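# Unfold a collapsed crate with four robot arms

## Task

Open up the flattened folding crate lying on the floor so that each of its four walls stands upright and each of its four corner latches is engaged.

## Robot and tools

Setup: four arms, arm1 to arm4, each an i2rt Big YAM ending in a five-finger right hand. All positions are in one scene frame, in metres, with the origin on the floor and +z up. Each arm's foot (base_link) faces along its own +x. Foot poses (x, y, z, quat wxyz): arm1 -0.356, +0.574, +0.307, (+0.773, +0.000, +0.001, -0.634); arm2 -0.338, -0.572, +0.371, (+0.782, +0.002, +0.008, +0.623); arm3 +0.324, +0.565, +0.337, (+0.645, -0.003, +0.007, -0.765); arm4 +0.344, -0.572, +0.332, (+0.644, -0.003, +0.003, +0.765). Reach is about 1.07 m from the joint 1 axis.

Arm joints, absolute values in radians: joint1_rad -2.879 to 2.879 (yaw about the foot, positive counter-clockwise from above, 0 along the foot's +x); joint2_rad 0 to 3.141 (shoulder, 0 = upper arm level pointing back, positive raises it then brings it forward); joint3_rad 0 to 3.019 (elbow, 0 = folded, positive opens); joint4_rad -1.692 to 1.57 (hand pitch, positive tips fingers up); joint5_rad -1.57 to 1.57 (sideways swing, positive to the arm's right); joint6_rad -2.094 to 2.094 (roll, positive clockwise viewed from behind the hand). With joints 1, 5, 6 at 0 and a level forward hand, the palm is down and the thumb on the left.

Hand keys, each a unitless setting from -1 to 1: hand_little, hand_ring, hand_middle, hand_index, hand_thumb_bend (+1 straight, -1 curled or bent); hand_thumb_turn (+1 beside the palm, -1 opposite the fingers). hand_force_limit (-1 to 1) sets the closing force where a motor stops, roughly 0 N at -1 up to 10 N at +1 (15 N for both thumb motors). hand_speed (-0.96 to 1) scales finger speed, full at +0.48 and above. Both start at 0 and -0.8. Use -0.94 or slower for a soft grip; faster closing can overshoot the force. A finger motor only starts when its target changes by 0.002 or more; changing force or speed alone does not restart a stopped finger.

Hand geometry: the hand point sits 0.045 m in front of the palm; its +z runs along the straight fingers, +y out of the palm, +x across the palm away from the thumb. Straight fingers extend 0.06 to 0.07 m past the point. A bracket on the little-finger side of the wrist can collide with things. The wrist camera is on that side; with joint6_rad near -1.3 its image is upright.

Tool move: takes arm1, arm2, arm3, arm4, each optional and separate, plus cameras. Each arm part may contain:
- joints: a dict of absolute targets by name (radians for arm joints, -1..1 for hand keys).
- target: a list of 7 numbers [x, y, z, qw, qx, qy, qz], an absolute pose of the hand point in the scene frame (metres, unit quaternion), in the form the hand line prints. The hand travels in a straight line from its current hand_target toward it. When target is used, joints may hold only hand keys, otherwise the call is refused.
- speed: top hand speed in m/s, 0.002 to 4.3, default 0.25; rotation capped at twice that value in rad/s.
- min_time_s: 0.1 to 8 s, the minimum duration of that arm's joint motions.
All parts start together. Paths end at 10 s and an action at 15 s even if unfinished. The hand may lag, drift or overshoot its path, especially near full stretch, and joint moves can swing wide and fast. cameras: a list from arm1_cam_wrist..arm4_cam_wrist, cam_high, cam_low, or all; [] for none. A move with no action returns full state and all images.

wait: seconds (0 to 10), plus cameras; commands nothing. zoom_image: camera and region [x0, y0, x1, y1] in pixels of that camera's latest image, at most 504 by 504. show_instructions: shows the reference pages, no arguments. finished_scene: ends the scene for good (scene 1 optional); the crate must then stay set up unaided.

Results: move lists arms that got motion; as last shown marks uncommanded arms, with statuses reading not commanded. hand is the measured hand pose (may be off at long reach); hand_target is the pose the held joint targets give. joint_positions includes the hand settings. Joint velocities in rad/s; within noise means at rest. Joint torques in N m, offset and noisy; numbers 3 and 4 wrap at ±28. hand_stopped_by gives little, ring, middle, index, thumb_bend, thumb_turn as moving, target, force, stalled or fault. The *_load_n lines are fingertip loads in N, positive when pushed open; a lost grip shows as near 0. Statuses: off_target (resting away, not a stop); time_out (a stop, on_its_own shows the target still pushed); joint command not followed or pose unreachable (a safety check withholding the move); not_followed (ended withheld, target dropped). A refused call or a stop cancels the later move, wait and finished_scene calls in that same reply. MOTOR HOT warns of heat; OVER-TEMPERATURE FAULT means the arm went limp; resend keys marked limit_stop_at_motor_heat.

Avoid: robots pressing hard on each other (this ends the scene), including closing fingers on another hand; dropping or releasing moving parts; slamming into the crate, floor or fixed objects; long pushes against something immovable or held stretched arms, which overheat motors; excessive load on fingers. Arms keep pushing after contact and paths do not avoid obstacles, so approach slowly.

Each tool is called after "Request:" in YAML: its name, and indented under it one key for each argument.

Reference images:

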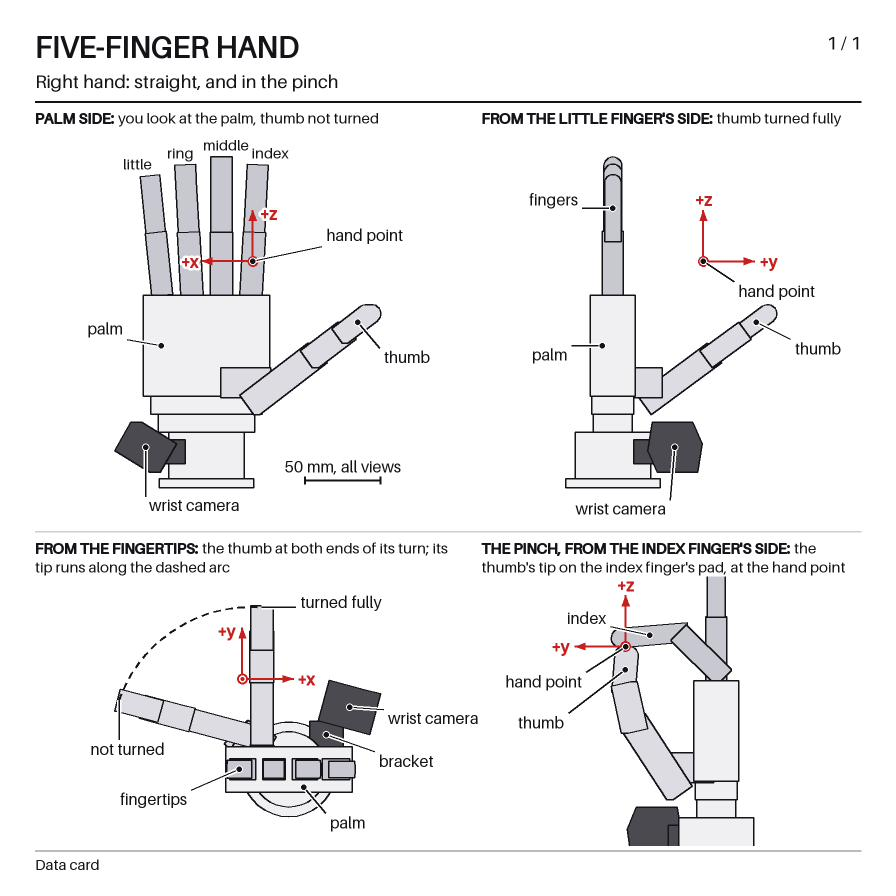

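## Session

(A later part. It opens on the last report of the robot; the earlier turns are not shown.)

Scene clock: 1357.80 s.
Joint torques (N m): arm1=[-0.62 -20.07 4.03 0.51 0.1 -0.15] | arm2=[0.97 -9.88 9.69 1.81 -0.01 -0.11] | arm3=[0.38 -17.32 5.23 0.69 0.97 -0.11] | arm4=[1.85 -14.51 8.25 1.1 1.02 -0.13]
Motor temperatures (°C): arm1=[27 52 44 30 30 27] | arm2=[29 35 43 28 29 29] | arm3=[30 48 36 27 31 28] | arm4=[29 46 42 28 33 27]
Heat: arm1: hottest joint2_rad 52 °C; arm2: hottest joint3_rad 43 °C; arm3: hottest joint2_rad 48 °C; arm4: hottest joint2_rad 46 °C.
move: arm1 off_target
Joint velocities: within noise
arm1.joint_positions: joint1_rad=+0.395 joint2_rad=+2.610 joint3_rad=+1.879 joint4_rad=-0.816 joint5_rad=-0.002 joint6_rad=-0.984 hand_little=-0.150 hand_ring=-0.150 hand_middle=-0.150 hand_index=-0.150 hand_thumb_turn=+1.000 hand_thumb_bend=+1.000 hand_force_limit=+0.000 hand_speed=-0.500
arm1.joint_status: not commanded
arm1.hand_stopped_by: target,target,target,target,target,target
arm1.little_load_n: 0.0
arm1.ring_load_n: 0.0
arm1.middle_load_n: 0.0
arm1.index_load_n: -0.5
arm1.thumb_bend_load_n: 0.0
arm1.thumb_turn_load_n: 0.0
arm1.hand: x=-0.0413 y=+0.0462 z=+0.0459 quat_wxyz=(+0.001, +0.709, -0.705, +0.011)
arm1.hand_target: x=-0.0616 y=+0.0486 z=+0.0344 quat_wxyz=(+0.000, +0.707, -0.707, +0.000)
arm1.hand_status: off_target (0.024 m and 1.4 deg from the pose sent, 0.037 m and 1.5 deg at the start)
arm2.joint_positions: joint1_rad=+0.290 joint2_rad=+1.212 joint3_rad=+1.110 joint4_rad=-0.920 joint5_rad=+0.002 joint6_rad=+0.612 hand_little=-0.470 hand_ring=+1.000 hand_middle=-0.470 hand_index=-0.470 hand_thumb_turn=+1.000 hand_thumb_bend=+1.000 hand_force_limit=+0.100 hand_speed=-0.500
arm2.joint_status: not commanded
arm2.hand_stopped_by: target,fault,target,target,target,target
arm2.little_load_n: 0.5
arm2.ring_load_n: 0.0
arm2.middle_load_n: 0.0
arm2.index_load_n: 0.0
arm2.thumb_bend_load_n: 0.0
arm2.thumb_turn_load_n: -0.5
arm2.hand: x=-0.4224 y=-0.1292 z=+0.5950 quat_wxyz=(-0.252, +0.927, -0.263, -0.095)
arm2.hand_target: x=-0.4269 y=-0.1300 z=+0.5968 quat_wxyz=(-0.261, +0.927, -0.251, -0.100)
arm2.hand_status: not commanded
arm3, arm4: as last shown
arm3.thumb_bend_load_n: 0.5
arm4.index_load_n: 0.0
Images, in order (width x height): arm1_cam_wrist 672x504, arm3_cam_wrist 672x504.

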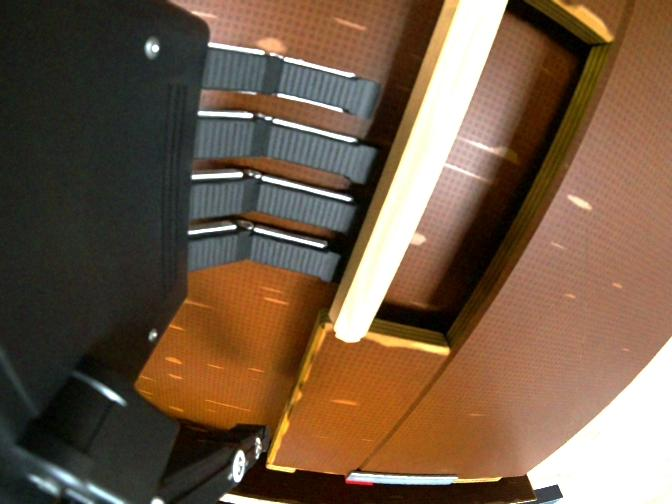

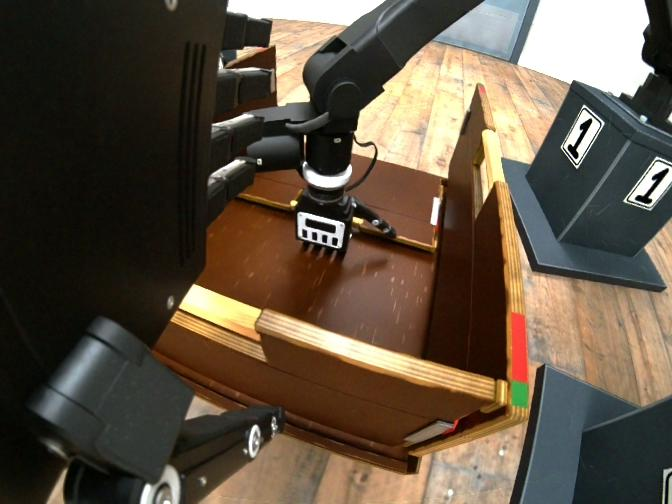

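Request:
move:
  arm1: {"target": [-0.082, 0.048, 0.034, 0, 0.70711, -0.70711, 0], "speed": 0.06}
  cameras: ["arm1_cam_wrist","arm3_cam_wrist"]

Request:
zoom_image:
  camera: "arm3_cam_wrist"
  region: [230, 110, 480, 290]

Scene clock: 1362.03 s.
Joint torques (N m): arm1=[-1.26 -19.84 3.66 0.32 0.38 -0.19] | arm2=[1.32 -10.23 9.57 1.94 0.03 -0.1] | arm3=[0.26 -17.32 5.15 0.62 0.98 -0.11] | arm4=[1.96 -14.45 8.21 1.07 1.02 -0.14]
Motor temperatures (°C): arm1=[27 51 43 30 30 27] | arm2=[29 35 43 28 29 29] | arm3=[30 48 36 27 31 28] | arm4=[29 46 42 28 33 27]
Heat: arm1: hottest joint2_rad 51 °C; arm2: hottest joint3_rad 43 °C; arm3: hottest joint2_rad 48 °C; arm4: hottest joint2_rad 46 °C.
move: arm1 off_target
Joint velocities: within noise
arm1.joint_positions: joint1_rad=+0.378 joint2_rad=+2.589 joint3_rad=+1.831 joint4_rad=-0.781 joint5_rad=-0.009 joint6_rad=-1.004 hand_little=-0.150 hand_ring=-0.150 hand_middle=-0.150 hand_index=-0.150 hand_thumb_turn=+1.000 hand_thumb_bend=+1.000 hand_force_limit=+0.000 hand_speed=-0.500
arm1.joint_status: not commanded
arm1.hand_stopped_by: target,target,target,target,target,target
arm1.little_load_n: 0.0
arm1.ring_load_n: 0.0
arm1.middle_load_n: 0.0
arm1.index_load_n: 0.0
arm1.thumb_bend_load_n: 0.0
arm1.thumb_turn_load_n: 0.0
arm1.hand: x=-0.0539 y=+0.0470 z=+0.0453 quat_wxyz=(-0.001, +0.710, -0.704, +0.016)
arm1.hand_target: x=-0.0814 y=+0.0487 z=+0.0344 quat_wxyz=(+0.000, +0.707, -0.707, +0.000)
arm1.hand_status: off_target (0.030 m and 1.9 deg from the pose sent, 0.042 m and 1.4 deg at the start)
arm2, arm3: as last shown
arm2.little_load_n: 0.0
arm2.middle_load_n: 0.5
arm2.thumb_turn_load_n: 0.0
arm3.thumb_bend_load_n: 0.0
arm4.joint_positions: joint1_rad=+0.650 joint2_rad=+1.961 joint3_rad=+1.172 joint4_rad=-0.610 joint5_rad=+0.214 joint6_rad=+0.809 hand_little=-0.299 hand_ring=-0.300 hand_middle=-0.300 hand_index=-0.300 hand_thumb_turn=+1.000 hand_thumb_bend=+1.000 hand_force_limit=+0.200 hand_speed=-0.500
arm4.joint_status: not commanded
arm4.hand_stopped_by: target,target,target,target,target,target
arm4.little_load_n: 4.0
arm4.ring_load_n: 1.5
arm4.middle_load_n: 0.0
arm4.index_load_n: 0.0
arm4.thumb_bend_load_n: 0.5
arm4.thumb_turn_load_n: 0.0
arm4.hand: x=-0.0554 y=-0.2299 z=+0.2355 quat_wxyz=(-0.132, +0.991, -0.003, +0.012)
arm4.hand_target: x=-0.0677 y=-0.2203 z=+0.2521 quat_wxyz=(-0.156, +0.988, +0.000, +0.000)
arm4.hand_status: not commanded
Images, in order (width x height): arm1_cam_wrist 672x504, arm3_cam_wrist 672x504.

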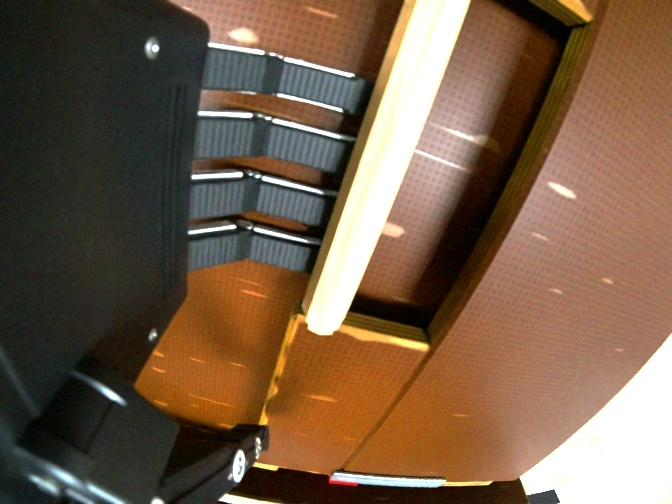

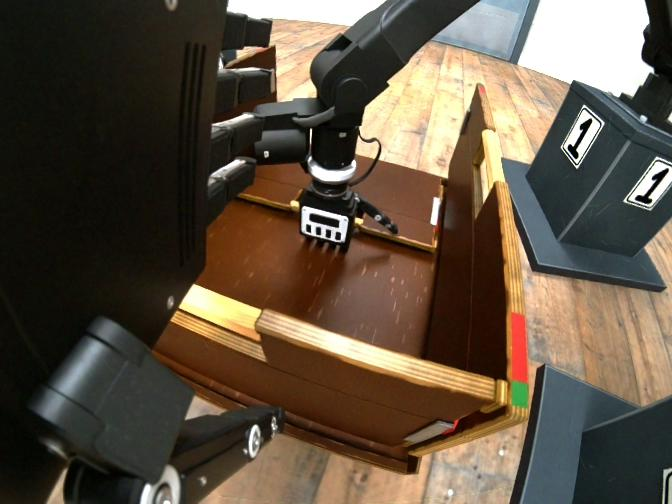

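Scaled by 2.016 from the camera's image (finer frame: 960x720).

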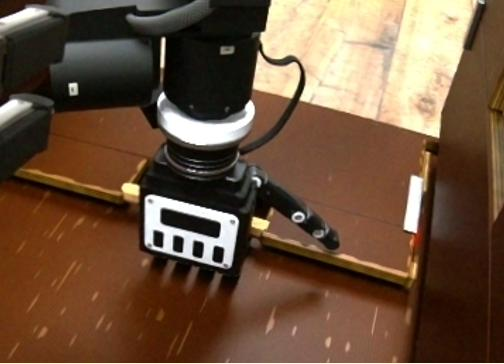

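Request:
move:
  arm1: {"target": [-0.108, 0.048, 0.034, 0, 0.70711, -0.70711, 0], "speed": 0.06}
  cameras: ["arm1_cam_wrist"]

Scene clock: 1365.00 s.
Joint torques (N m): arm1=[-2.96 -19.72 2.91 -0.2 0.93 -0.11] | arm2=[0.97 -10.05 9.61 1.77 -0.03 -0.1] | arm3=[0.38 -17.38 5.12 0.66 0.98 -0.07] | arm4=[1.96 -14.56 8.24 1.09 1.01 -0.14]
Motor temperatures (°C): arm1=[27 52 43 30 30 27] | arm2=[29 35 43 28 29 29] | arm3=[30 48 35 27 31 28] | arm4=[29 46 42 28 33 27]
Heat: arm1: hottest joint2_rad 52 °C; arm2: hottest joint3_rad 43 °C; arm3: hottest joint2_rad 48 °C; arm4: hottest joint2_rad 46 °C.
move: arm1 off_target
Joint velocities: within noise
arm1.joint_positions: joint1_rad=+0.370 joint2_rad=+2.565 joint3_rad=+1.779 joint4_rad=-0.732 joint5_rad=-0.024 joint6_rad=-1.049 hand_little=-0.150 hand_ring=-0.150 hand_middle=-0.150 hand_index=-0.150 hand_thumb_turn=+1.000 hand_thumb_bend=+1.000 hand_force_limit=+0.000 hand_speed=-0.500
arm1.joint_status: not commanded
arm1.hand_stopped_by: target,target,target,target,target,target
arm1.little_load_n: 0.0
arm1.ring_load_n: 0.0
arm1.middle_load_n: 0.0
arm1.index_load_n: 0.0
arm1.thumb_bend_load_n: 0.0
arm1.thumb_turn_load_n: 0.0
arm1.hand: x=-0.0600 y=+0.0479 z=+0.0447 quat_wxyz=(-0.005, +0.723, -0.690, +0.028)
arm1.hand_target: x=-0.1060 y=+0.0499 z=+0.0344 quat_wxyz=(-0.001, +0.707, -0.707, +0.000)
arm1.hand_status: off_target (0.049 m and 4.2 deg from the pose sent, 0.055 m and 1.9 deg at the start)
arm2, arm3, arm4: as last shown
arm2.middle_load_n: 0.0
arm4.thumb_bend_load_n: 0.0
arm4.thumb_turn_load_n: -0.5
Images, in order (width x height): arm1_cam_wrist 672x504.

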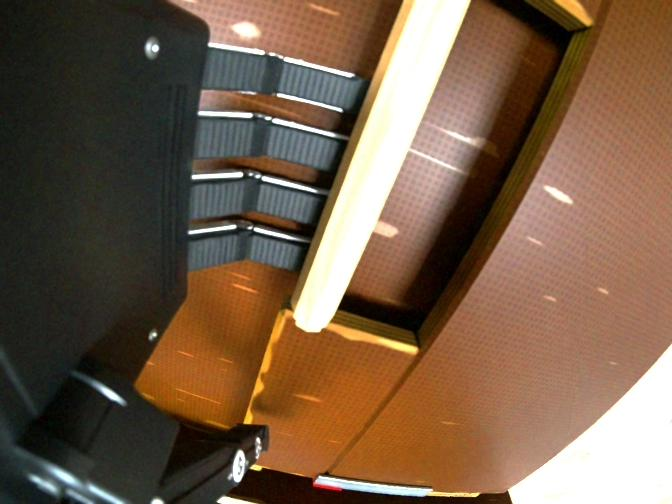

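Request:
move:
  arm1: {"joints": {"hand_force_limit": 0.3, "hand_speed": -0.7, "hand_little": -0.25, "hand_ring": -0.25, "hand_middle": -0.25, "hand_index": -0.25}}
  cameras: ["arm1_cam_wrist", "arm3_cam_wrist"]

Request:
zoom_image:
  camera: "arm3_cam_wrist"
  region: [230, 110, 480, 290]

Scene clock: 1374.00 s.
Joint torques (N m): arm1=[-1.49 -19.66 3.59 -0.25 0.93 -0.07] | arm2=[1.08 -10.46 9.65 1.7 0.02 -0.07] | arm3=[0.32 -17.14 5.07 0.69 0.98 -0.11] | arm4=[1.96 -14.56 8.24 1.1 1.01 -0.14]
Motor temperatures (°C): arm1=[27 53 42 30 31 27] | arm2=[29 35 43 28 29 29] | arm3=[30 48 35 27 31 28] | arm4=[29 46 42 28 33 27]
Heat: arm1: hottest joint2_rad 53 °C; arm2: hottest joint3_rad 43 °C; arm3: hottest joint2_rad 48 °C; arm4: hottest joint2_rad 46 °C.
move: arm1 done
Joint velocities: within noise
arm1.joint_positions: joint1_rad=+0.350 joint2_rad=+2.565 joint3_rad=+1.770 joint4_rad=-0.731 joint5_rad=-0.024 joint6_rad=-1.052 hand_little=-0.249 hand_ring=-0.250 hand_middle=-0.250 hand_index=-0.250 hand_thumb_turn=+1.000 hand_thumb_bend=+1.000 hand_force_limit=+0.300 hand_speed=-0.700
arm1.joint_status: all done
arm1.hand_stopped_by: target,target,target,target,target,target
arm1.little_load_n: 2.0
arm1.ring_load_n: 0.5
arm1.middle_load_n: 0.0
arm1.index_load_n: 0.0
arm1.thumb_bend_load_n: 0.0
arm1.thumb_turn_load_n: 0.0
arm1.hand: x=-0.0735 y=+0.0459 z=+0.0426 quat_wxyz=(-0.006, +0.717, -0.697, +0.024)
arm1.hand_target: x=-0.1060 y=+0.0498 z=+0.0344 quat_wxyz=(-0.001, +0.707, -0.707, +0.000)
arm1.hand_status: not commanded
arm2, arm4: as last shown
arm2.thumb_bend_load_n: -0.5
arm3.joint_positions: joint1_rad=+0.386 joint2_rad=+1.962 joint3_rad=+1.103 joint4_rad=-0.500 joint5_rad=+1.251 joint6_rad=-0.021 hand_little=+1.000 hand_ring=+1.000 hand_middle=+1.000 hand_index=+1.000 hand_thumb_turn=+1.000 hand_thumb_bend=+1.000 hand_force_limit=+0.600 hand_speed=-0.700
arm3.joint_status: not commanded
arm3.hand_stopped_by: target,target,target,target,target,target
arm3.little_load_n: 0.0
arm3.ring_load_n: 0.0
arm3.middle_load_n: 0.0
arm3.index_load_n: 0.0
arm3.thumb_bend_load_n: 0.0
arm3.thumb_turn_load_n: 0.0
arm3.hand: x=+0.2497 y=+0.0852 z=+0.3277 quat_wxyz=(+0.576, +0.037, -0.804, +0.139)
arm3.hand_target: x=+0.2547 y=+0.0824 z=+0.3336 quat_wxyz=(+0.576, +0.037, -0.803, +0.149)
arm3.hand_status: not commanded
arm4.middle_load_n: 0.5
Images, in order (width x height): arm1_cam_wrist 672x504, arm3_cam_wrist 672x504.

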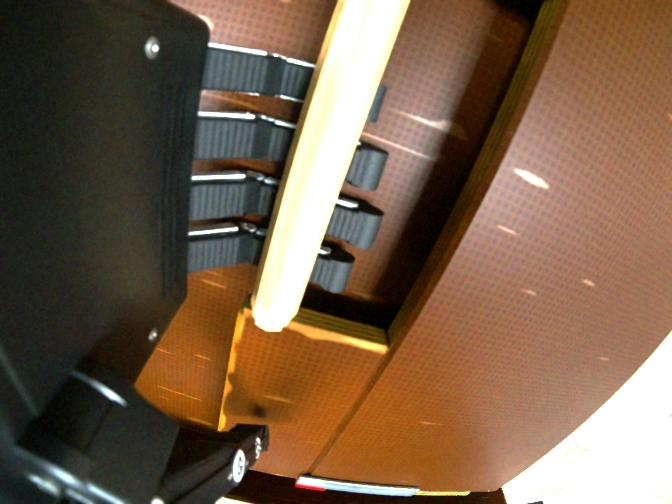

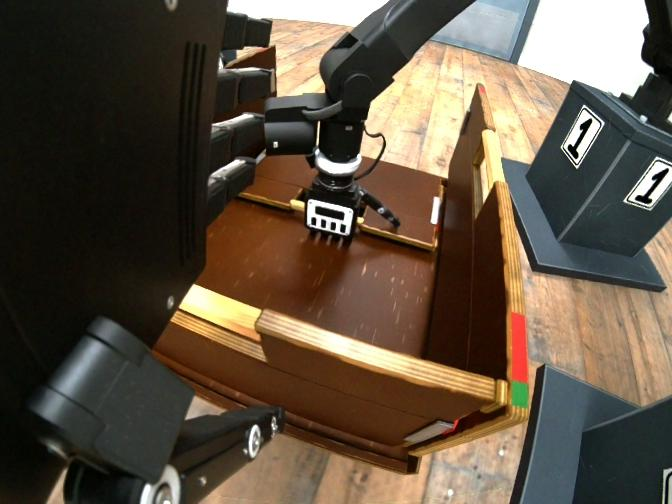

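Scaled by 2.016 from the camera's image (finer frame: 960x720).

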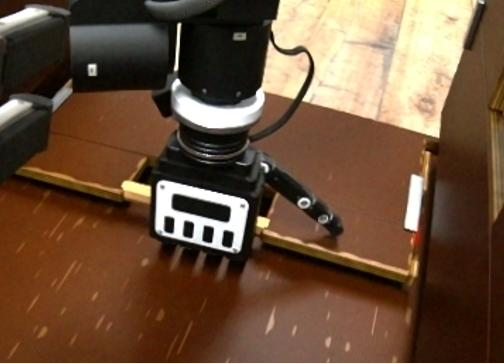

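Request:
move:
  arm1: {"target": [-0.084, 0.048, 0.080, 0, 0.70711, -0.70711, 0], "speed": 0.06, "joints": {"hand_force_limit": 0.6, "hand_little": -0.35, "hand_ring": -0.35, "hand_middle": -0.35, "hand_index": -0.35}}
  cameras: ["arm1_cam_wrist", "arm3_cam_wrist"]

Scene clock: 1381.03 s.
Joint torques (N m): arm1=[0.5 -23.36 5.31 -1.14 0.43 0.18] | arm2=[1.03 -9.64 9.51 1.76 -0.02 -0.09] | arm3=[0.32 -17.26 5.15 0.69 0.99 -0.09] | arm4=[1.85 -14.39 8.24 1.06 1.02 -0.14]
Motor temperatures (°C): arm1=[27 54 41 30 31 27] | arm2=[29 35 43 28 29 29] | arm3=[30 48 35 27 31 28] | arm4=[29 46 42 28 33 27]
Heat: arm1: hottest joint2_rad 54 °C; arm2: hottest joint3_rad 43 °C; arm3: hottest joint2_rad 48 °C; arm4: hottest joint2_rad 46 °C.
move: arm1 off_target
Joint velocities: within noise
arm1.joint_positions: joint1_rad=+0.348 joint2_rad=+2.548 joint3_rad=+1.767 joint4_rad=-0.792 joint5_rad=-0.009 joint6_rad=-1.052 hand_little=-0.349 hand_ring=-0.350 hand_middle=-0.350 hand_index=-0.350 hand_thumb_turn=+1.000 hand_thumb_bend=+1.000 hand_force_limit=+0.600 hand_speed=-0.700
arm1.joint_status: all done
arm1.hand_stopped_by: target,target,target,target,target,target
arm1.little_load_n: 0.5
arm1.ring_load_n: 1.5
arm1.middle_load_n: 0.0
arm1.index_load_n: 1.0
arm1.thumb_bend_load_n: 0.0
arm1.thumb_turn_load_n: 0.0
arm1.hand: x=-0.0823 y=+0.0533 z=+0.0555 quat_wxyz=(-0.005, +0.716, -0.698, +0.000)
arm1.hand_target: x=-0.0840 y=+0.0480 z=+0.0792 quat_wxyz=(+0.000, +0.707, -0.707, +0.000)
arm1.hand_status: off_target (0.025 m and 1.6 deg from the pose sent, 0.039 m and 3.2 deg at the start)
arm2, arm3, arm4: as last shown
arm4.ring_load_n: 2.0
arm4.middle_load_n: 0.0
Images, in order (width x height): arm1_cam_wrist 672x504, arm3_cam_wrist 672x504.

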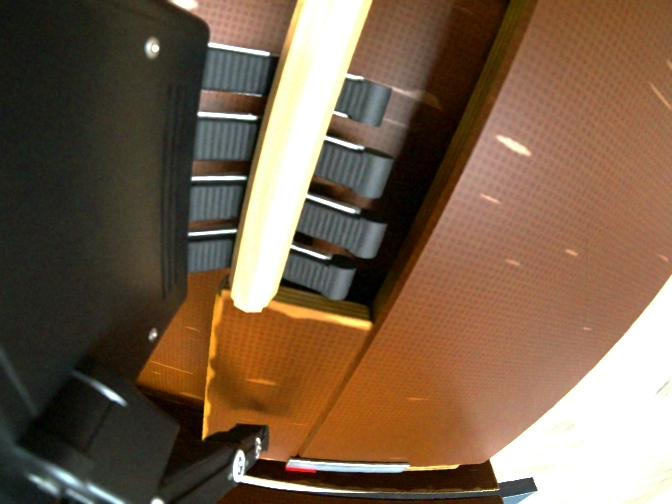

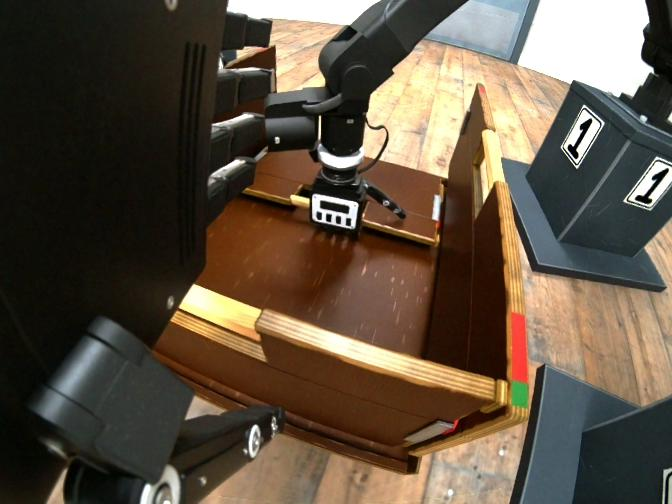

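Request:
move:
  arm1: {"target": [-0.082, 0.046, 0.125, 0, 0.70711, -0.70711, 0], "speed": 0.08}
  cameras: ["arm1_cam_wrist", "arm3_cam_wrist"]

Scene clock: 1384.80 s.
Joint torques (N m): arm1=[0.62 -24.18 5.22 -0.64 0.19 0.16] | arm2=[0.85 -9.99 9.69 1.81 0 -0.09] | arm3=[0.21 -17.85 5.08 0.61 0.99 -0.08] | arm4=[1.85 -14.51 8.24 1.1 1.02 -0.13]
Motor temperatures (°C): arm1=[27 54 41 30 31 27] | arm2=[29 35 43 28 29 29] | arm3=[30 48 35 27 31 28] | arm4=[29 46 42 28 33 27]
Heat: arm1: hottest joint2_rad 54 °C; arm2: hottest joint3_rad 43 °C; arm3: hottest joint2_rad 48 °C; arm4: hottest joint2_rad 46 °C.
move: arm1 off_target
Joint velocities: within noise
arm1.joint_positions: joint1_rad=+0.348 joint2_rad=+2.485 joint3_rad=+1.762 joint4_rad=-0.871 joint5_rad=-0.004 joint6_rad=-1.049 hand_little=-0.350 hand_ring=-0.350 hand_middle=-0.350 hand_index=-0.350 hand_thumb_turn=+1.000 hand_thumb_bend=+1.000 hand_force_limit=+0.600 hand_speed=-0.700
arm1.joint_status: not commanded
arm1.hand_stopped_by: target,target,target,target,target,target
arm1.little_load_n: 0.0
arm1.ring_load_n: 0.0
arm1.middle_load_n: 0.0
arm1.index_load_n: 3.0
arm1.thumb_bend_load_n: 0.0
arm1.thumb_turn_load_n: 0.0
arm1.hand: x=-0.0839 y=+0.0544 z=+0.0946 quat_wxyz=(-0.005, +0.715, -0.699, -0.012)
arm1.hand_target: x=-0.0821 y=+0.0460 z=+0.1241 quat_wxyz=(+0.000, +0.707, -0.707, +0.000)
arm1.hand_status: off_target (0.032 m and 2.0 deg from the pose sent, 0.070 m and 1.6 deg at the start)
arm2, arm3, arm4: as last shown
arm2.thumb_bend_load_n: 0.0
arm4.little_load_n: 4.5
arm4.thumb_turn_load_n: 0.0
Images, in order (width x height): arm1_cam_wrist 672x504, arm3_cam_wrist 672x504.

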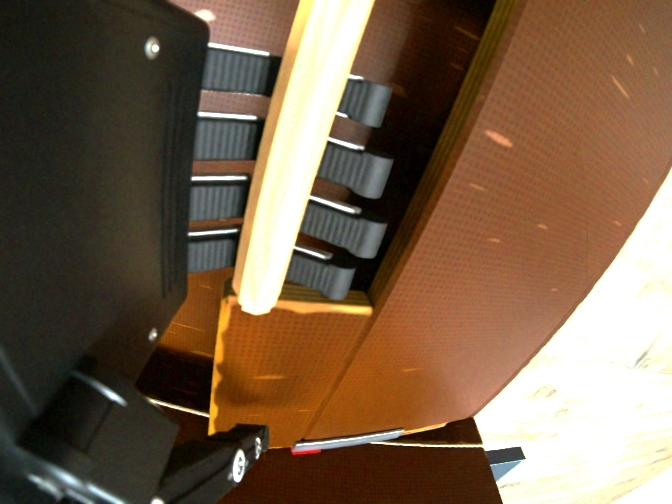

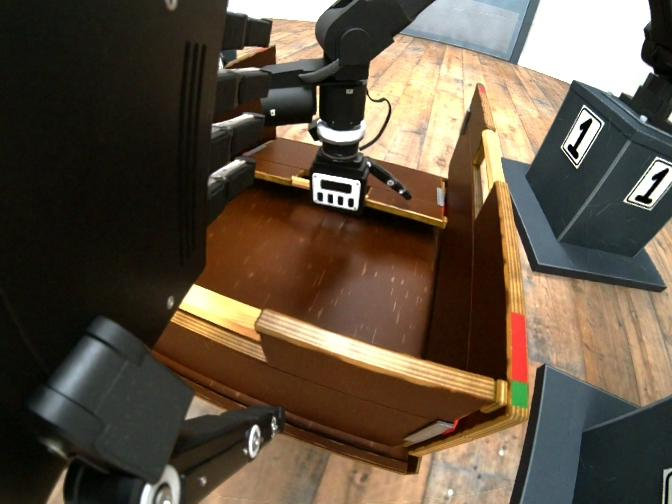

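Request:
move:
  arm1: {"target": [-0.100, 0.044, 0.165, 0, 0.70711, -0.70711, 0], "speed": 0.08}
  cameras: ["arm1_cam_wrist", "arm3_cam_wrist"]

Request:
move:
  arm1: {"target": [-0.135, 0.042, 0.200, 0, 0.70711, -0.70711, 0], "speed": 0.08}
  cameras: ["arm1_cam_wrist", "arm3_cam_wrist"]

Scene clock: 1389.53 s.
Joint torques (N m): arm1=[0.09 -23.88 5.55 -0.58 0.12 -0.05] | arm2=[0.67 -9.82 9.57 1.73 -0.01 -0.1] | arm3=[0.62 -17.26 5.07 0.68 0.98 -0.09] | arm4=[2.02 -14.51 8.23 1.09 1.02 -0.13]
Motor temperatures (°C): arm1=[27 55 40 30 31 27] | arm2=[29 35 43 28 29 29] | arm3=[30 48 35 27 31 28] | arm4=[29 46 42 28 33 27]
Heat: arm1: hottest joint2_rad 55 °C; arm2: hottest joint3_rad 43 °C; arm3: hottest joint2_rad 48 °C; arm4: hottest joint2_rad 46 °C.
move: arm1 off_target
Joint velocities: within noise
arm1.joint_positions: joint1_rad=+0.330 joint2_rad=+2.402 joint3_rad=+1.719 joint4_rad=-0.916 joint5_rad=-0.002 joint6_rad=-1.049 hand_little=-0.350 hand_ring=-0.350 hand_middle=-0.350 hand_index=-0.350 hand_thumb_turn=+1.000 hand_thumb_bend=+1.000 hand_force_limit=+0.600 hand_speed=-0.700
arm1.joint_status: not commanded
arm1.hand_stopped_by: target,target,target,target,target,target
arm1.little_load_n: 0.0
arm1.ring_load_n: 0.0
arm1.middle_load_n: 0.5
arm1.index_load_n: 3.0
arm1.thumb_bend_load_n: 0.0
arm1.thumb_turn_load_n: 0.0
arm1.hand: x=-0.0977 y=+0.0554 z=+0.1343 quat_wxyz=(-0.005, +0.709, -0.705, -0.015)
arm1.hand_target: x=-0.1001 y=+0.0443 z=+0.1640 quat_wxyz=(+0.000, +0.707, -0.707, +0.000)
arm1.hand_status: off_target (0.033 m and 1.8 deg from the pose sent, 0.073 m and 2.0 deg at the start)
arm2, arm3, arm4: as last shown
arm3.ring_load_n: 0.5
arm4.little_load_n: 4.0
arm4.ring_load_n: 1.5
arm4.middle_load_n: 0.5
arm4.thumb_turn_load_n: -0.5
Images, in order (width x height): arm1_cam_wrist 672x504, arm3_cam_wrist 672x504.

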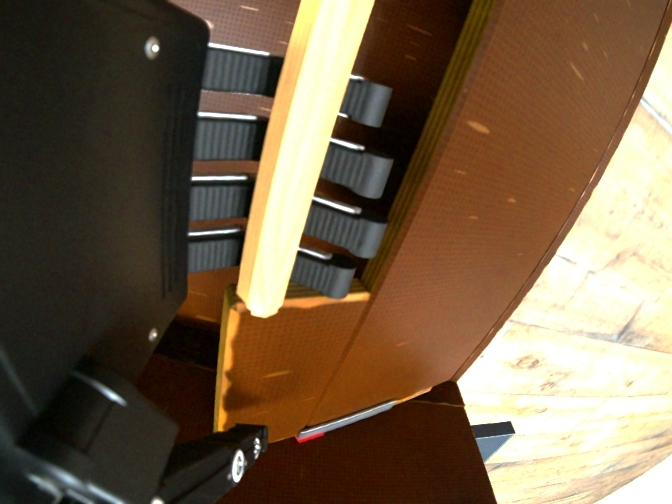

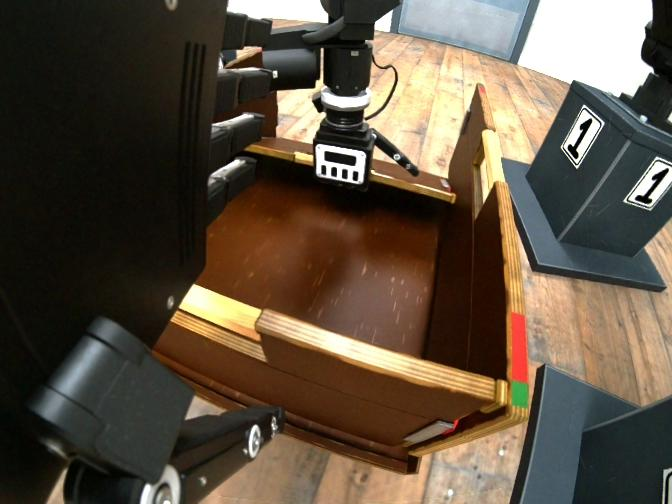

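Scene clock: 1390.87 s.
Joint torques (N m): arm1=[-0.56 -22.77 5.75 -0.43 0.2 -0.15] | arm2=[0.85 -9.64 9.47 1.77 0.02 -0.11] | arm3=[0.15 -17.55 5.09 0.73 0.99 -0.11] | arm4=[1.85 -14.51 8.24 1.09 1.02 -0.13]
Motor temperatures (°C): arm1=[27 55 40 30 31 27] | arm2=[29 35 43 28 29 29] | arm3=[30 48 35 27 31 28] | arm4=[29 46 42 28 33 27]
Heat: arm1: hottest joint2_rad 55 °C; arm2: hottest joint3_rad 43 °C; arm3: hottest joint2_rad 48 °C; arm4: hottest joint2_rad 46 °C.
move: arm1 off_target
Joint velocities: within noise
arm1.joint_positions: joint1_rad=+0.290 joint2_rad=+2.308 joint3_rad=+1.658 joint4_rad=-0.948 joint5_rad=-0.004 joint6_rad=-1.086 hand_little=-0.350 hand_ring=-0.350 hand_middle=-0.350 hand_index=-0.350 hand_thumb_turn=+1.000 hand_thumb_bend=+1.000 hand_force_limit=+0.600 hand_speed=-0.700
arm1.joint_status: not commanded
arm1.hand_stopped_by: target,target,target,target,target,target
arm1.little_load_n: 0.0
arm1.ring_load_n: 0.0
arm1.middle_load_n: 0.0
arm1.index_load_n: 2.0
arm1.thumb_bend_load_n: 0.0
arm1.thumb_turn_load_n: 0.0
arm1.hand: x=-0.1253 y=+0.0544 z=+0.1737 quat_wxyz=(-0.006, +0.708, -0.706, -0.013)
arm1.hand_target: x=-0.1351 y=+0.0424 z=+0.1992 quat_wxyz=(+0.000, +0.707, -0.707, +0.000)
arm1.hand_status: off_target (0.031 m and 1.7 deg from the pose sent, 0.077 m and 1.8 deg at the start)
arm2, arm3, arm4: as last shown
arm2.index_load_n: 0.5
arm3.ring_load_n: 0.0
arm4.middle_load_n: 0.0
arm4.thumb_turn_load_n: 0.0
Images, in order (width x height): arm1_cam_wrist 672x504, arm3_cam_wrist 672x504.

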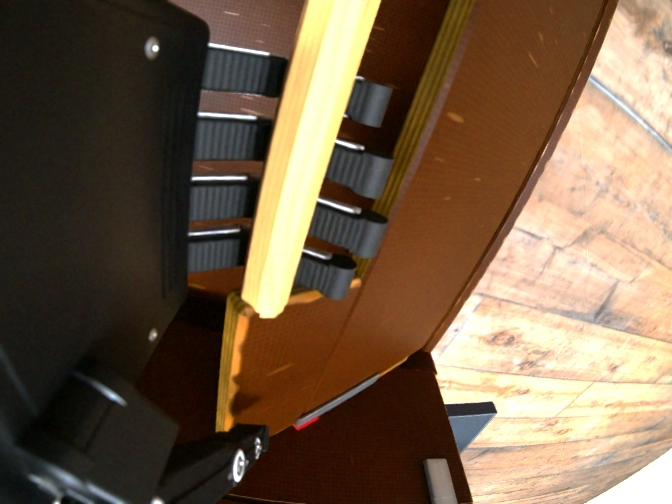

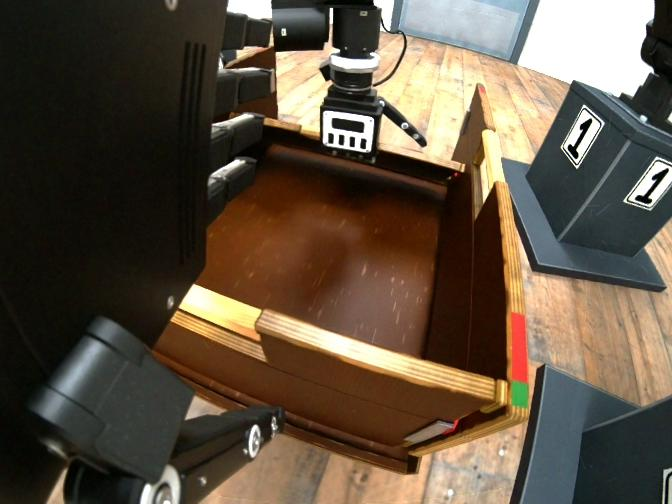

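Request:
move:
  arm1: {"target":[-0.155,0.040,0.220,0,0.70711,-0.70711,0],"speed":0.08}
  cameras: ["arm3_cam_wrist"]

Scene clock: 1404.63 s.
Joint torques (N m): arm1=[-0.44 -22.59 6.08 -0.25 0.22 -0.18] | arm2=[1.14 -10.17 9.58 1.77 0 -0.12] | arm3=[0.26 -17.32 5.15 0.7 0.99 -0.11] | arm4=[1.96 -14.45 8.23 1.07 1.02 -0.13]
Motor temperatures (°C): arm1=[27 57 40 30 30 27] | arm2=[29 35 42 28 29 29] | arm3=[30 47 35 27 31 28] | arm4=[29 46 42 28 33 27]
Heat: arm1: hottest joint2_rad 57 °C; arm2: hottest joint3_rad 42 °C; arm3: hottest joint2_rad 47 °C; arm4: hottest joint2_rad 46 °C.
move: arm1 off_target
Joint velocities: within noise
arm1.joint_positions: joint1_rad=+0.259 joint2_rad=+2.264 joint3_rad=+1.630 joint4_rad=-0.974 joint5_rad=-0.004 joint6_rad=-1.115 hand_little=-0.350 hand_ring=-0.350 hand_middle=-0.350 hand_index=-0.350 hand_thumb_turn=+1.000 hand_thumb_bend=+1.000 hand_force_limit=+0.600 hand_speed=-0.700
arm1.joint_status: not commanded
arm1.hand_stopped_by: target,target,target,target,target,target
arm1.little_load_n: 0.0
arm1.ring_load_n: 0.0
arm1.middle_load_n: 0.0
arm1.index_load_n: 1.5
arm1.thumb_bend_load_n: 0.0
arm1.thumb_turn_load_n: 0.0
arm1.hand: x=-0.1461 y=+0.0541 z=+0.1930 quat_wxyz=(-0.008, +0.707, -0.707, -0.017)
arm1.hand_target: x=-0.1552 y=+0.0406 z=+0.2193 quat_wxyz=(+0.000, +0.707, -0.707, +0.000)
arm1.hand_status: off_target (0.032 m and 2.2 deg from the pose sent, 0.057 m and 1.7 deg at the start)
arm2.joint_positions: joint1_rad=+0.290 joint2_rad=+1.212 joint3_rad=+1.110 joint4_rad=-0.920 joint5_rad=+0.002 joint6_rad=+0.612 hand_little=-0.470 hand_ring=+1.000 hand_middle=-0.470 hand_index=-0.470 hand_thumb_turn=+1.000 hand_thumb_bend=+1.000 hand_force_limit=+0.100 hand_speed=-0.500
arm2.joint_status: not commanded
arm2.hand_stopped_by: target,fault,target,target,target,target
arm2.little_load_n: 0.0
arm2.ring_load_n: 0.0
arm2.middle_load_n: 0.0
arm2.index_load_n: 0.0
arm2.thumb_bend_load_n: 0.0
arm2.thumb_turn_load_n: 0.0
arm2.hand: x=-0.4224 y=-0.1292 z=+0.5950 quat_wxyz=(-0.252, +0.927, -0.263, -0.095)
arm2.hand_target: x=-0.4269 y=-0.1300 z=+0.5968 quat_wxyz=(-0.261, +0.927, -0.251, -0.100)
arm2.hand_status: not commanded
arm3, arm4: as last shown
arm4.thumb_turn_load_n: -0.5
Images, in order (width x height): arm3_cam_wrist 672x504.

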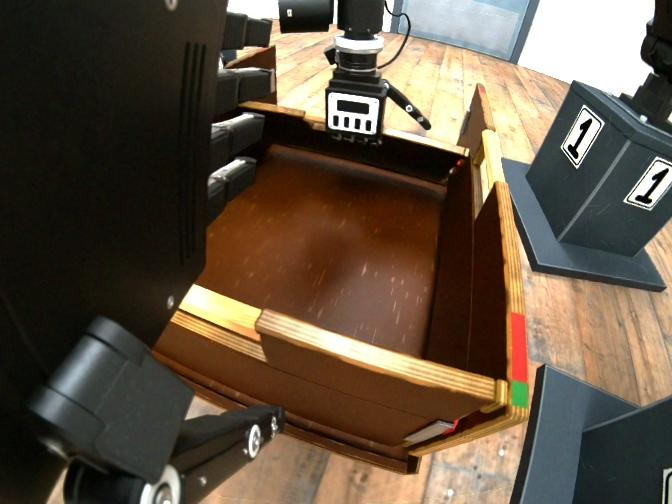

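Request:
move:
  arm1: {"target":[-0.19,0.038,0.240,0,0.70711,-0.70711,0],"speed":0.08}

Request:
move:
  arm1: {"target":[-0.225,0.036,0.252,0,0.70711,-0.70711,0],"speed":0.08}
  arm4: {"target":[-0.068,-0.230,0.252,-0.15643,0.98769,0,0],"speed":0.06}
  cameras: ["arm3_cam_wrist","cam_low","cam_high"]

Scene clock: 1409.20 s.
Joint torques (N m): arm1=[-0.73 -21.48 6.28 -0.08 0.33 -0.21] | arm2=[1.2 -9.82 9.61 1.88 0 -0.08] | arm3=[0.26 -17.2 5.12 0.72 0.99 -0.11] | arm4=[1.9 -14.51 8.24 1.1 1.02 -0.14]
Motor temperatures (°C): arm1=[27 56 40 30 30 27] | arm2=[29 35 42 28 29 29] | arm3=[30 47 35 27 31 28] | arm4=[29 46 42 28 33 27]
Heat: arm1: hottest joint2_rad 56 °C; arm2: hottest joint3_rad 42 °C; arm3: hottest joint2_rad 47 °C; arm4: hottest joint2_rad 46 °C.
move: arm1 off_target
Joint velocities: within noise
arm1.joint_positions: joint1_rad=+0.209 joint2_rad=+2.201 joint3_rad=+1.588 joint4_rad=-0.994 joint5_rad=-0.006 joint6_rad=-1.164 hand_little=-0.350 hand_ring=-0.350 hand_middle=-0.350 hand_index=-0.350 hand_thumb_turn=+1.000 hand_thumb_bend=+1.000 hand_force_limit=+0.600 hand_speed=-0.700
arm1.joint_status: not commanded
arm1.hand_stopped_by: target,target,target,target,target,target
arm1.little_load_n: 0.0
arm1.ring_load_n: 0.0
arm1.middle_load_n: 0.0
arm1.index_load_n: 1.0
arm1.thumb_bend_load_n: -0.5
arm1.thumb_turn_load_n: 0.0
arm1.hand: x=-0.1781 y=+0.0521 z=+0.2168 quat_wxyz=(-0.010, +0.707, -0.707, -0.016)
arm1.hand_target: x=-0.1902 y=+0.0386 z=+0.2395 quat_wxyz=(+0.000, +0.707, -0.707, -0.001)
arm1.hand_status: off_target (0.030 m and 2.2 deg from the pose sent, 0.066 m and 2.1 deg at the start)
arm2, arm3: as last shown
arm3.little_load_n: -0.5
arm4.joint_positions: joint1_rad=+0.650 joint2_rad=+1.961 joint3_rad=+1.172 joint4_rad=-0.610 joint5_rad=+0.214 joint6_rad=+0.809 hand_little=-0.299 hand_ring=-0.300 hand_middle=-0.300 hand_index=-0.300 hand_thumb_turn=+1.000 hand_thumb_bend=+1.000 hand_force_limit=+0.200 hand_speed=-0.500
arm4.joint_status: not commanded
arm4.hand_stopped_by: target,target,target,target,target,target
arm4.little_load_n: 4.0
arm4.ring_load_n: 2.0
arm4.middle_load_n: 0.0
arm4.index_load_n: 0.0
arm4.thumb_bend_load_n: 0.0
arm4.thumb_turn_load_n: -0.5
arm4.hand: x=-0.0554 y=-0.2299 z=+0.2355 quat_wxyz=(-0.132, +0.991, -0.003, +0.012)
arm4.hand_target: x=-0.0677 y=-0.2203 z=+0.2521 quat_wxyz=(-0.156, +0.988, +0.000, +0.000)
arm4.hand_status: not commanded
pictures: none

Scene clock: 1410.40 s.
Joint torques (N m): arm1=[-0.62 -20.37 6.22 -0.08 0.34 -0.21] | arm2=[1.44 -9.93 9.62 1.73 -0.02 -0.11] | arm3=[0.5 -17.32 5.18 0.68 0.98 -0.08] | arm4=[2.43 -14.74 7.64 0.72 0.69 -0.08]
Motor temperatures (°C): arm1=[27 56 40 30 30 27] | arm2=[29 35 42 28 29 29] | arm3=[30 47 35 27 31 28] | arm4=[29 46 42 28 33 27]
Heat: arm1: hottest joint2_rad 56 °C; arm2: hottest joint3_rad 42 °C; arm3: hottest joint2_rad 47 °C; arm4: hottest joint2_rad 46 °C.
move: arm1 off_target; arm4 off_target
Joint velocities: within noise
arm1.joint_positions: joint1_rad=+0.150 joint2_rad=+2.153 joint3_rad=+1.556 joint4_rad=-0.999 joint5_rad=-0.007 joint6_rad=-1.221 hand_little=-0.350 hand_ring=-0.350 hand_middle=-0.350 hand_index=-0.350 hand_thumb_turn=+1.000 hand_thumb_bend=+1.000 hand_force_limit=+0.600 hand_speed=-0.700
arm1.joint_status: not commanded
arm1.hand_stopped_by: target,target,target,target,target,target
arm1.little_load_n: 0.0
arm1.ring_load_n: 0.0
arm1.middle_load_n: 0.0
arm1.index_load_n: 1.0
arm1.thumb_bend_load_n: 0.0
arm1.thumb_turn_load_n: 0.0
arm1.hand: x=-0.2131 y=+0.0454 z=+0.2344 quat_wxyz=(-0.008, +0.706, -0.708, -0.011)
arm1.hand_target: x=-0.2250 y=+0.0362 z=+0.2517 quat_wxyz=(+0.000, +0.707, -0.707, +0.000)
arm1.hand_status: off_target (0.023 m and 1.6 deg from the pose sent, 0.061 m and 2.2 deg at the start)
arm2, arm3: as last shown
arm3.little_load_n: 0.0
arm4.joint_positions: joint1_rad=+0.658 joint2_rad=+1.953 joint3_rad=+1.157 joint4_rad=-0.594 joint5_rad=+0.225 joint6_rad=+0.816 hand_little=-0.299 hand_ring=-0.300 hand_middle=-0.300 hand_index=-0.300 hand_thumb_turn=+1.000 hand_thumb_bend=+1.000 hand_force_limit=+0.200 hand_speed=-0.500
arm4.joint_status: not commanded
arm4.hand_stopped_by: target,target,target,target,target,target
arm4.little_load_n: 4.5
arm4.ring_load_n: 2.0
arm4.middle_load_n: 0.0
arm4.index_load_n: 0.0
arm4.thumb_bend_load_n: 0.0
arm4.thumb_turn_load_n: -0.5
arm4.hand: x=-0.0557 y=-0.2325 z=+0.2355 quat_wxyz=(-0.139, +0.990, -0.004, +0.011)
arm4.hand_target: x=-0.0678 y=-0.2303 z=+0.2519 quat_wxyz=(-0.156, +0.988, +0.000, +0.000)
arm4.hand_status: off_target (0.021 m and 2.4 deg from the pose sent, 0.021 m and 3.1 deg at the start)
pictures: arm3_cam_wrist, cam_high, cam_low
Images, in order (width x height): arm3_cam_wrist 672x504, cam_high 896x504, cam_low 896x504.

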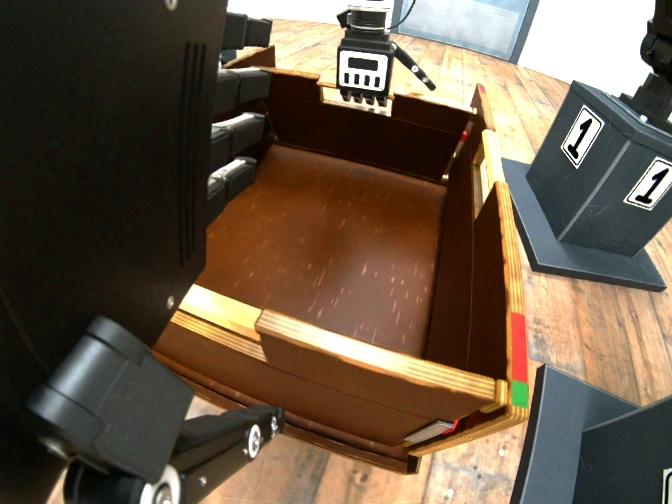

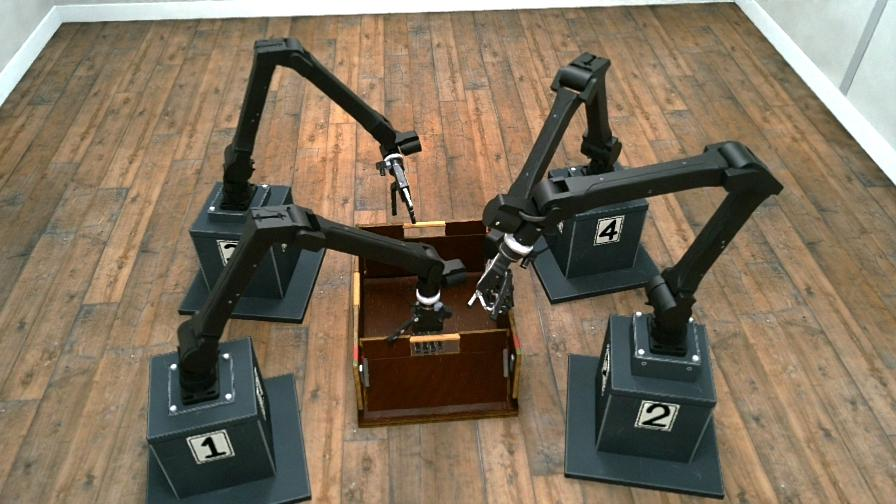

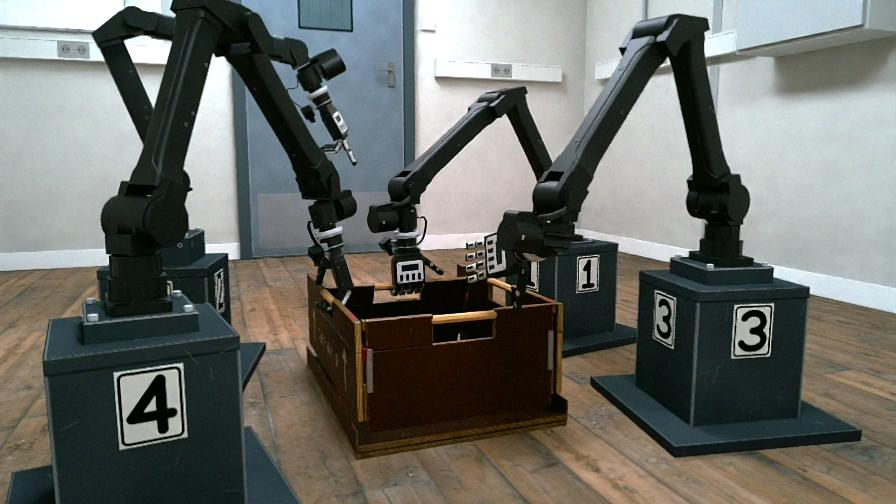

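Request:
move:
  arm1: {"target":[-0.26,0.036,0.258,0,0.70711,-0.70711,0],"speed":0.08}

Request:
move:
  arm1: {"target":[-0.28,0.036,0.260,0,0.70711,-0.70711,0],"speed":0.06}
  cameras: ["arm3_cam_wrist","cam_high"]

Scene clock: 1416.43 s.
Joint torques (N m): arm1=[-0.09 -19.6 5.86 0.14 0.32 -0.15] | arm2=[1.2 -9.64 9.59 1.76 0.02 -0.09] | arm3=[0.09 -17.79 5.05 0.7 0.97 -0.11] | arm4=[2.43 -14.68 7.65 0.7 0.69 -0.08]
Motor temperatures (°C): arm1=[27 56 39 30 30 27] | arm2=[29 35 42 28 29 29] | arm3=[30 47 35 27 31 28] | arm4=[29 45 42 28 33 27]
Heat: arm1: hottest joint2_rad 56 °C; arm2: hottest joint3_rad 42 °C; arm3: hottest joint2_rad 47 °C; arm4: hottest joint2_rad 45 °C.
move: arm1 off_target
Joint velocities: within noise
arm1.joint_positions: joint1_rad=+0.088 joint2_rad=+2.117 joint3_rad=+1.525 joint4_rad=-0.999 joint5_rad=-0.007 joint6_rad=-1.281 hand_little=-0.350 hand_ring=-0.350 hand_middle=-0.350 hand_index=-0.350 hand_thumb_turn=+1.000 hand_thumb_bend=+1.000 hand_force_limit=+0.600 hand_speed=-0.700
arm1.joint_status: not commanded
arm1.hand_stopped_by: target,target,target,target,target,target
arm1.little_load_n: 0.0
arm1.ring_load_n: 0.0
arm1.middle_load_n: 0.0
arm1.index_load_n: 0.5
arm1.thumb_bend_load_n: -0.5
arm1.thumb_turn_load_n: 0.0
arm1.hand: x=-0.2505 y=+0.0416 z=+0.2451 quat_wxyz=(-0.008, +0.705, -0.709, -0.008)
arm1.hand_target: x=-0.2600 y=+0.0361 z=+0.2578 quat_wxyz=(+0.000, +0.707, -0.707, +0.000)
arm1.hand_status: off_target (0.017 m and 1.3 deg from the pose sent, 0.053 m and 1.6 deg at the start)
arm2, arm4: as last shown
arm3.joint_positions: joint1_rad=+0.386 joint2_rad=+1.962 joint3_rad=+1.103 joint4_rad=-0.500 joint5_rad=+1.251 joint6_rad=-0.021 hand_little=+1.000 hand_ring=+1.000 hand_middle=+1.000 hand_index=+1.000 hand_thumb_turn=+1.000 hand_thumb_bend=+1.000 hand_force_limit=+0.600 hand_speed=-0.700
arm3.joint_status: not commanded
arm3.hand_stopped_by: target,target,target,target,target,target
arm3.little_load_n: 0.0
arm3.ring_load_n: 0.0
arm3.middle_load_n: 0.0
arm3.index_load_n: 0.0
arm3.thumb_bend_load_n: 0.0
arm3.thumb_turn_load_n: 0.0
arm3.hand: x=+0.2497 y=+0.0852 z=+0.3277 quat_wxyz=(+0.576, +0.037, -0.804, +0.139)
arm3.hand_target: x=+0.2547 y=+0.0824 z=+0.3336 quat_wxyz=(+0.576, +0.037, -0.803, +0.149)
arm3.hand_status: not commanded
pictures: none

Scene clock: 1417.47 s.
Joint torques (N m): arm1=[-0.91 -19.43 5.53 0.28 0.44 -0.19] | arm2=[0.79 -10.11 9.55 1.76 0 -0.09] | arm3=[0.38 -17.32 5.14 0.62 0.97 -0.09] | arm4=[2.43 -14.62 7.66 0.69 0.67 -0.08]
Motor temperatures (°C): arm1=[27 56 39 30 30 27] | arm2=[29 35 42 28 29 29] | arm3=[30 47 35 27 31 28] | arm4=[29 45 42 28 33 27]
Heat: arm1: hottest joint2_rad 56 °C; arm2: hottest joint3_rad 42 °C; arm3: hottest joint2_rad 47 °C; arm4: hottest joint2_rad 45 °C.
move: arm1 off_target
Joint velocities: within noise
arm1.joint_positions: joint1_rad=+0.068 joint2_rad=+2.104 joint3_rad=+1.511 joint4_rad=-0.998 joint5_rad=-0.009 joint6_rad=-1.310 hand_little=-0.350 hand_ring=-0.350 hand_middle=-0.350 hand_index=-0.350 hand_thumb_turn=+1.000 hand_thumb_bend=+1.000 hand_force_limit=+0.600 hand_speed=-0.700
arm1.joint_status: not commanded
arm1.hand_stopped_by: target,target,target,target,target,target
arm1.little_load_n: 0.0
arm1.ring_load_n: 0.0
arm1.middle_load_n: 0.0
arm1.index_load_n: 1.0
arm1.thumb_bend_load_n: 0.0
arm1.thumb_turn_load_n: 0.0
arm1.hand: x=-0.2629 y=+0.0419 z=+0.2476 quat_wxyz=(-0.009, +0.708, -0.706, -0.007)
arm1.hand_target: x=-0.2798 y=+0.0363 z=+0.2597 quat_wxyz=(+0.000, +0.707, -0.707, +0.000)
arm1.hand_status: off_target (0.022 m and 1.4 deg from the pose sent, 0.034 m and 1.3 deg at the start)
arm2, arm3, arm4: as last shown
arm4.thumb_bend_load_n: 0.5
Images, in order (width x height): arm3_cam_wrist 672x504, cam_high 896x504.

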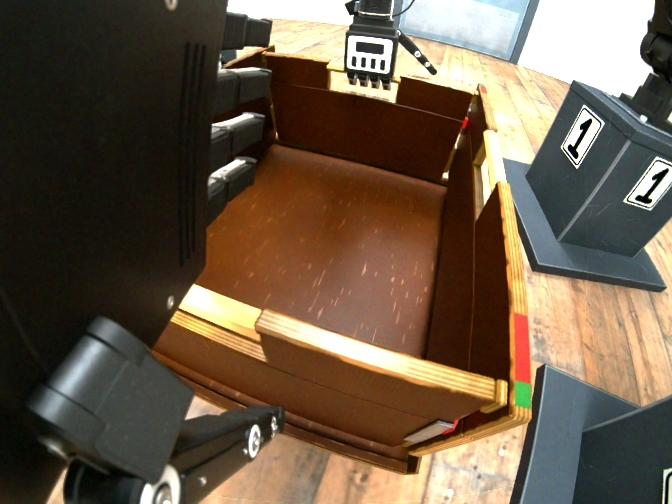

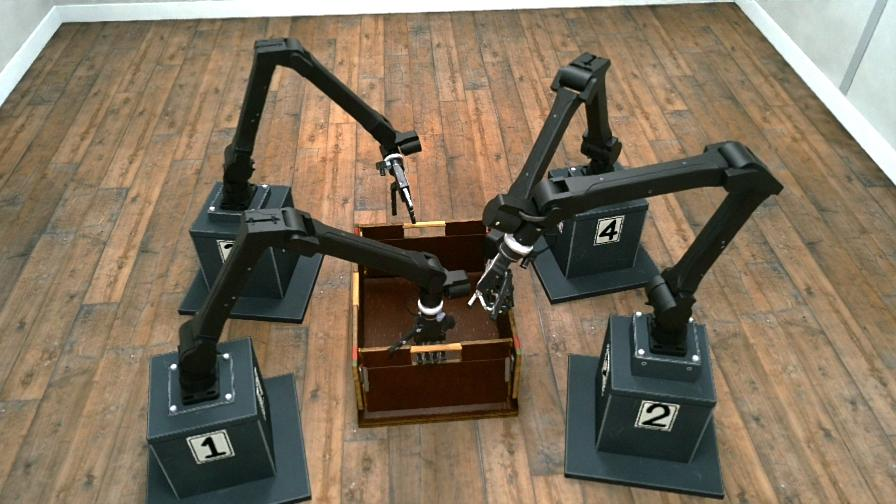

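Request:
zoom_image:
  camera: "arm3_cam_wrist"
  region: [230, 30, 540, 240]

Request:
zoom_image:
  camera: "cam_high"
  region: [330, 300, 550, 440]

Scaled by 1.626 from the camera's image (finer frame: 960x720).

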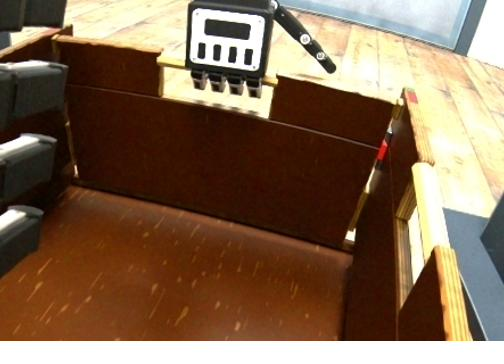

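Scaled by 2.291 from the camera's image (finer frame: 1280x720).

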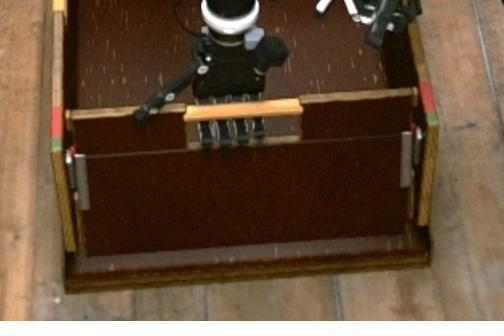

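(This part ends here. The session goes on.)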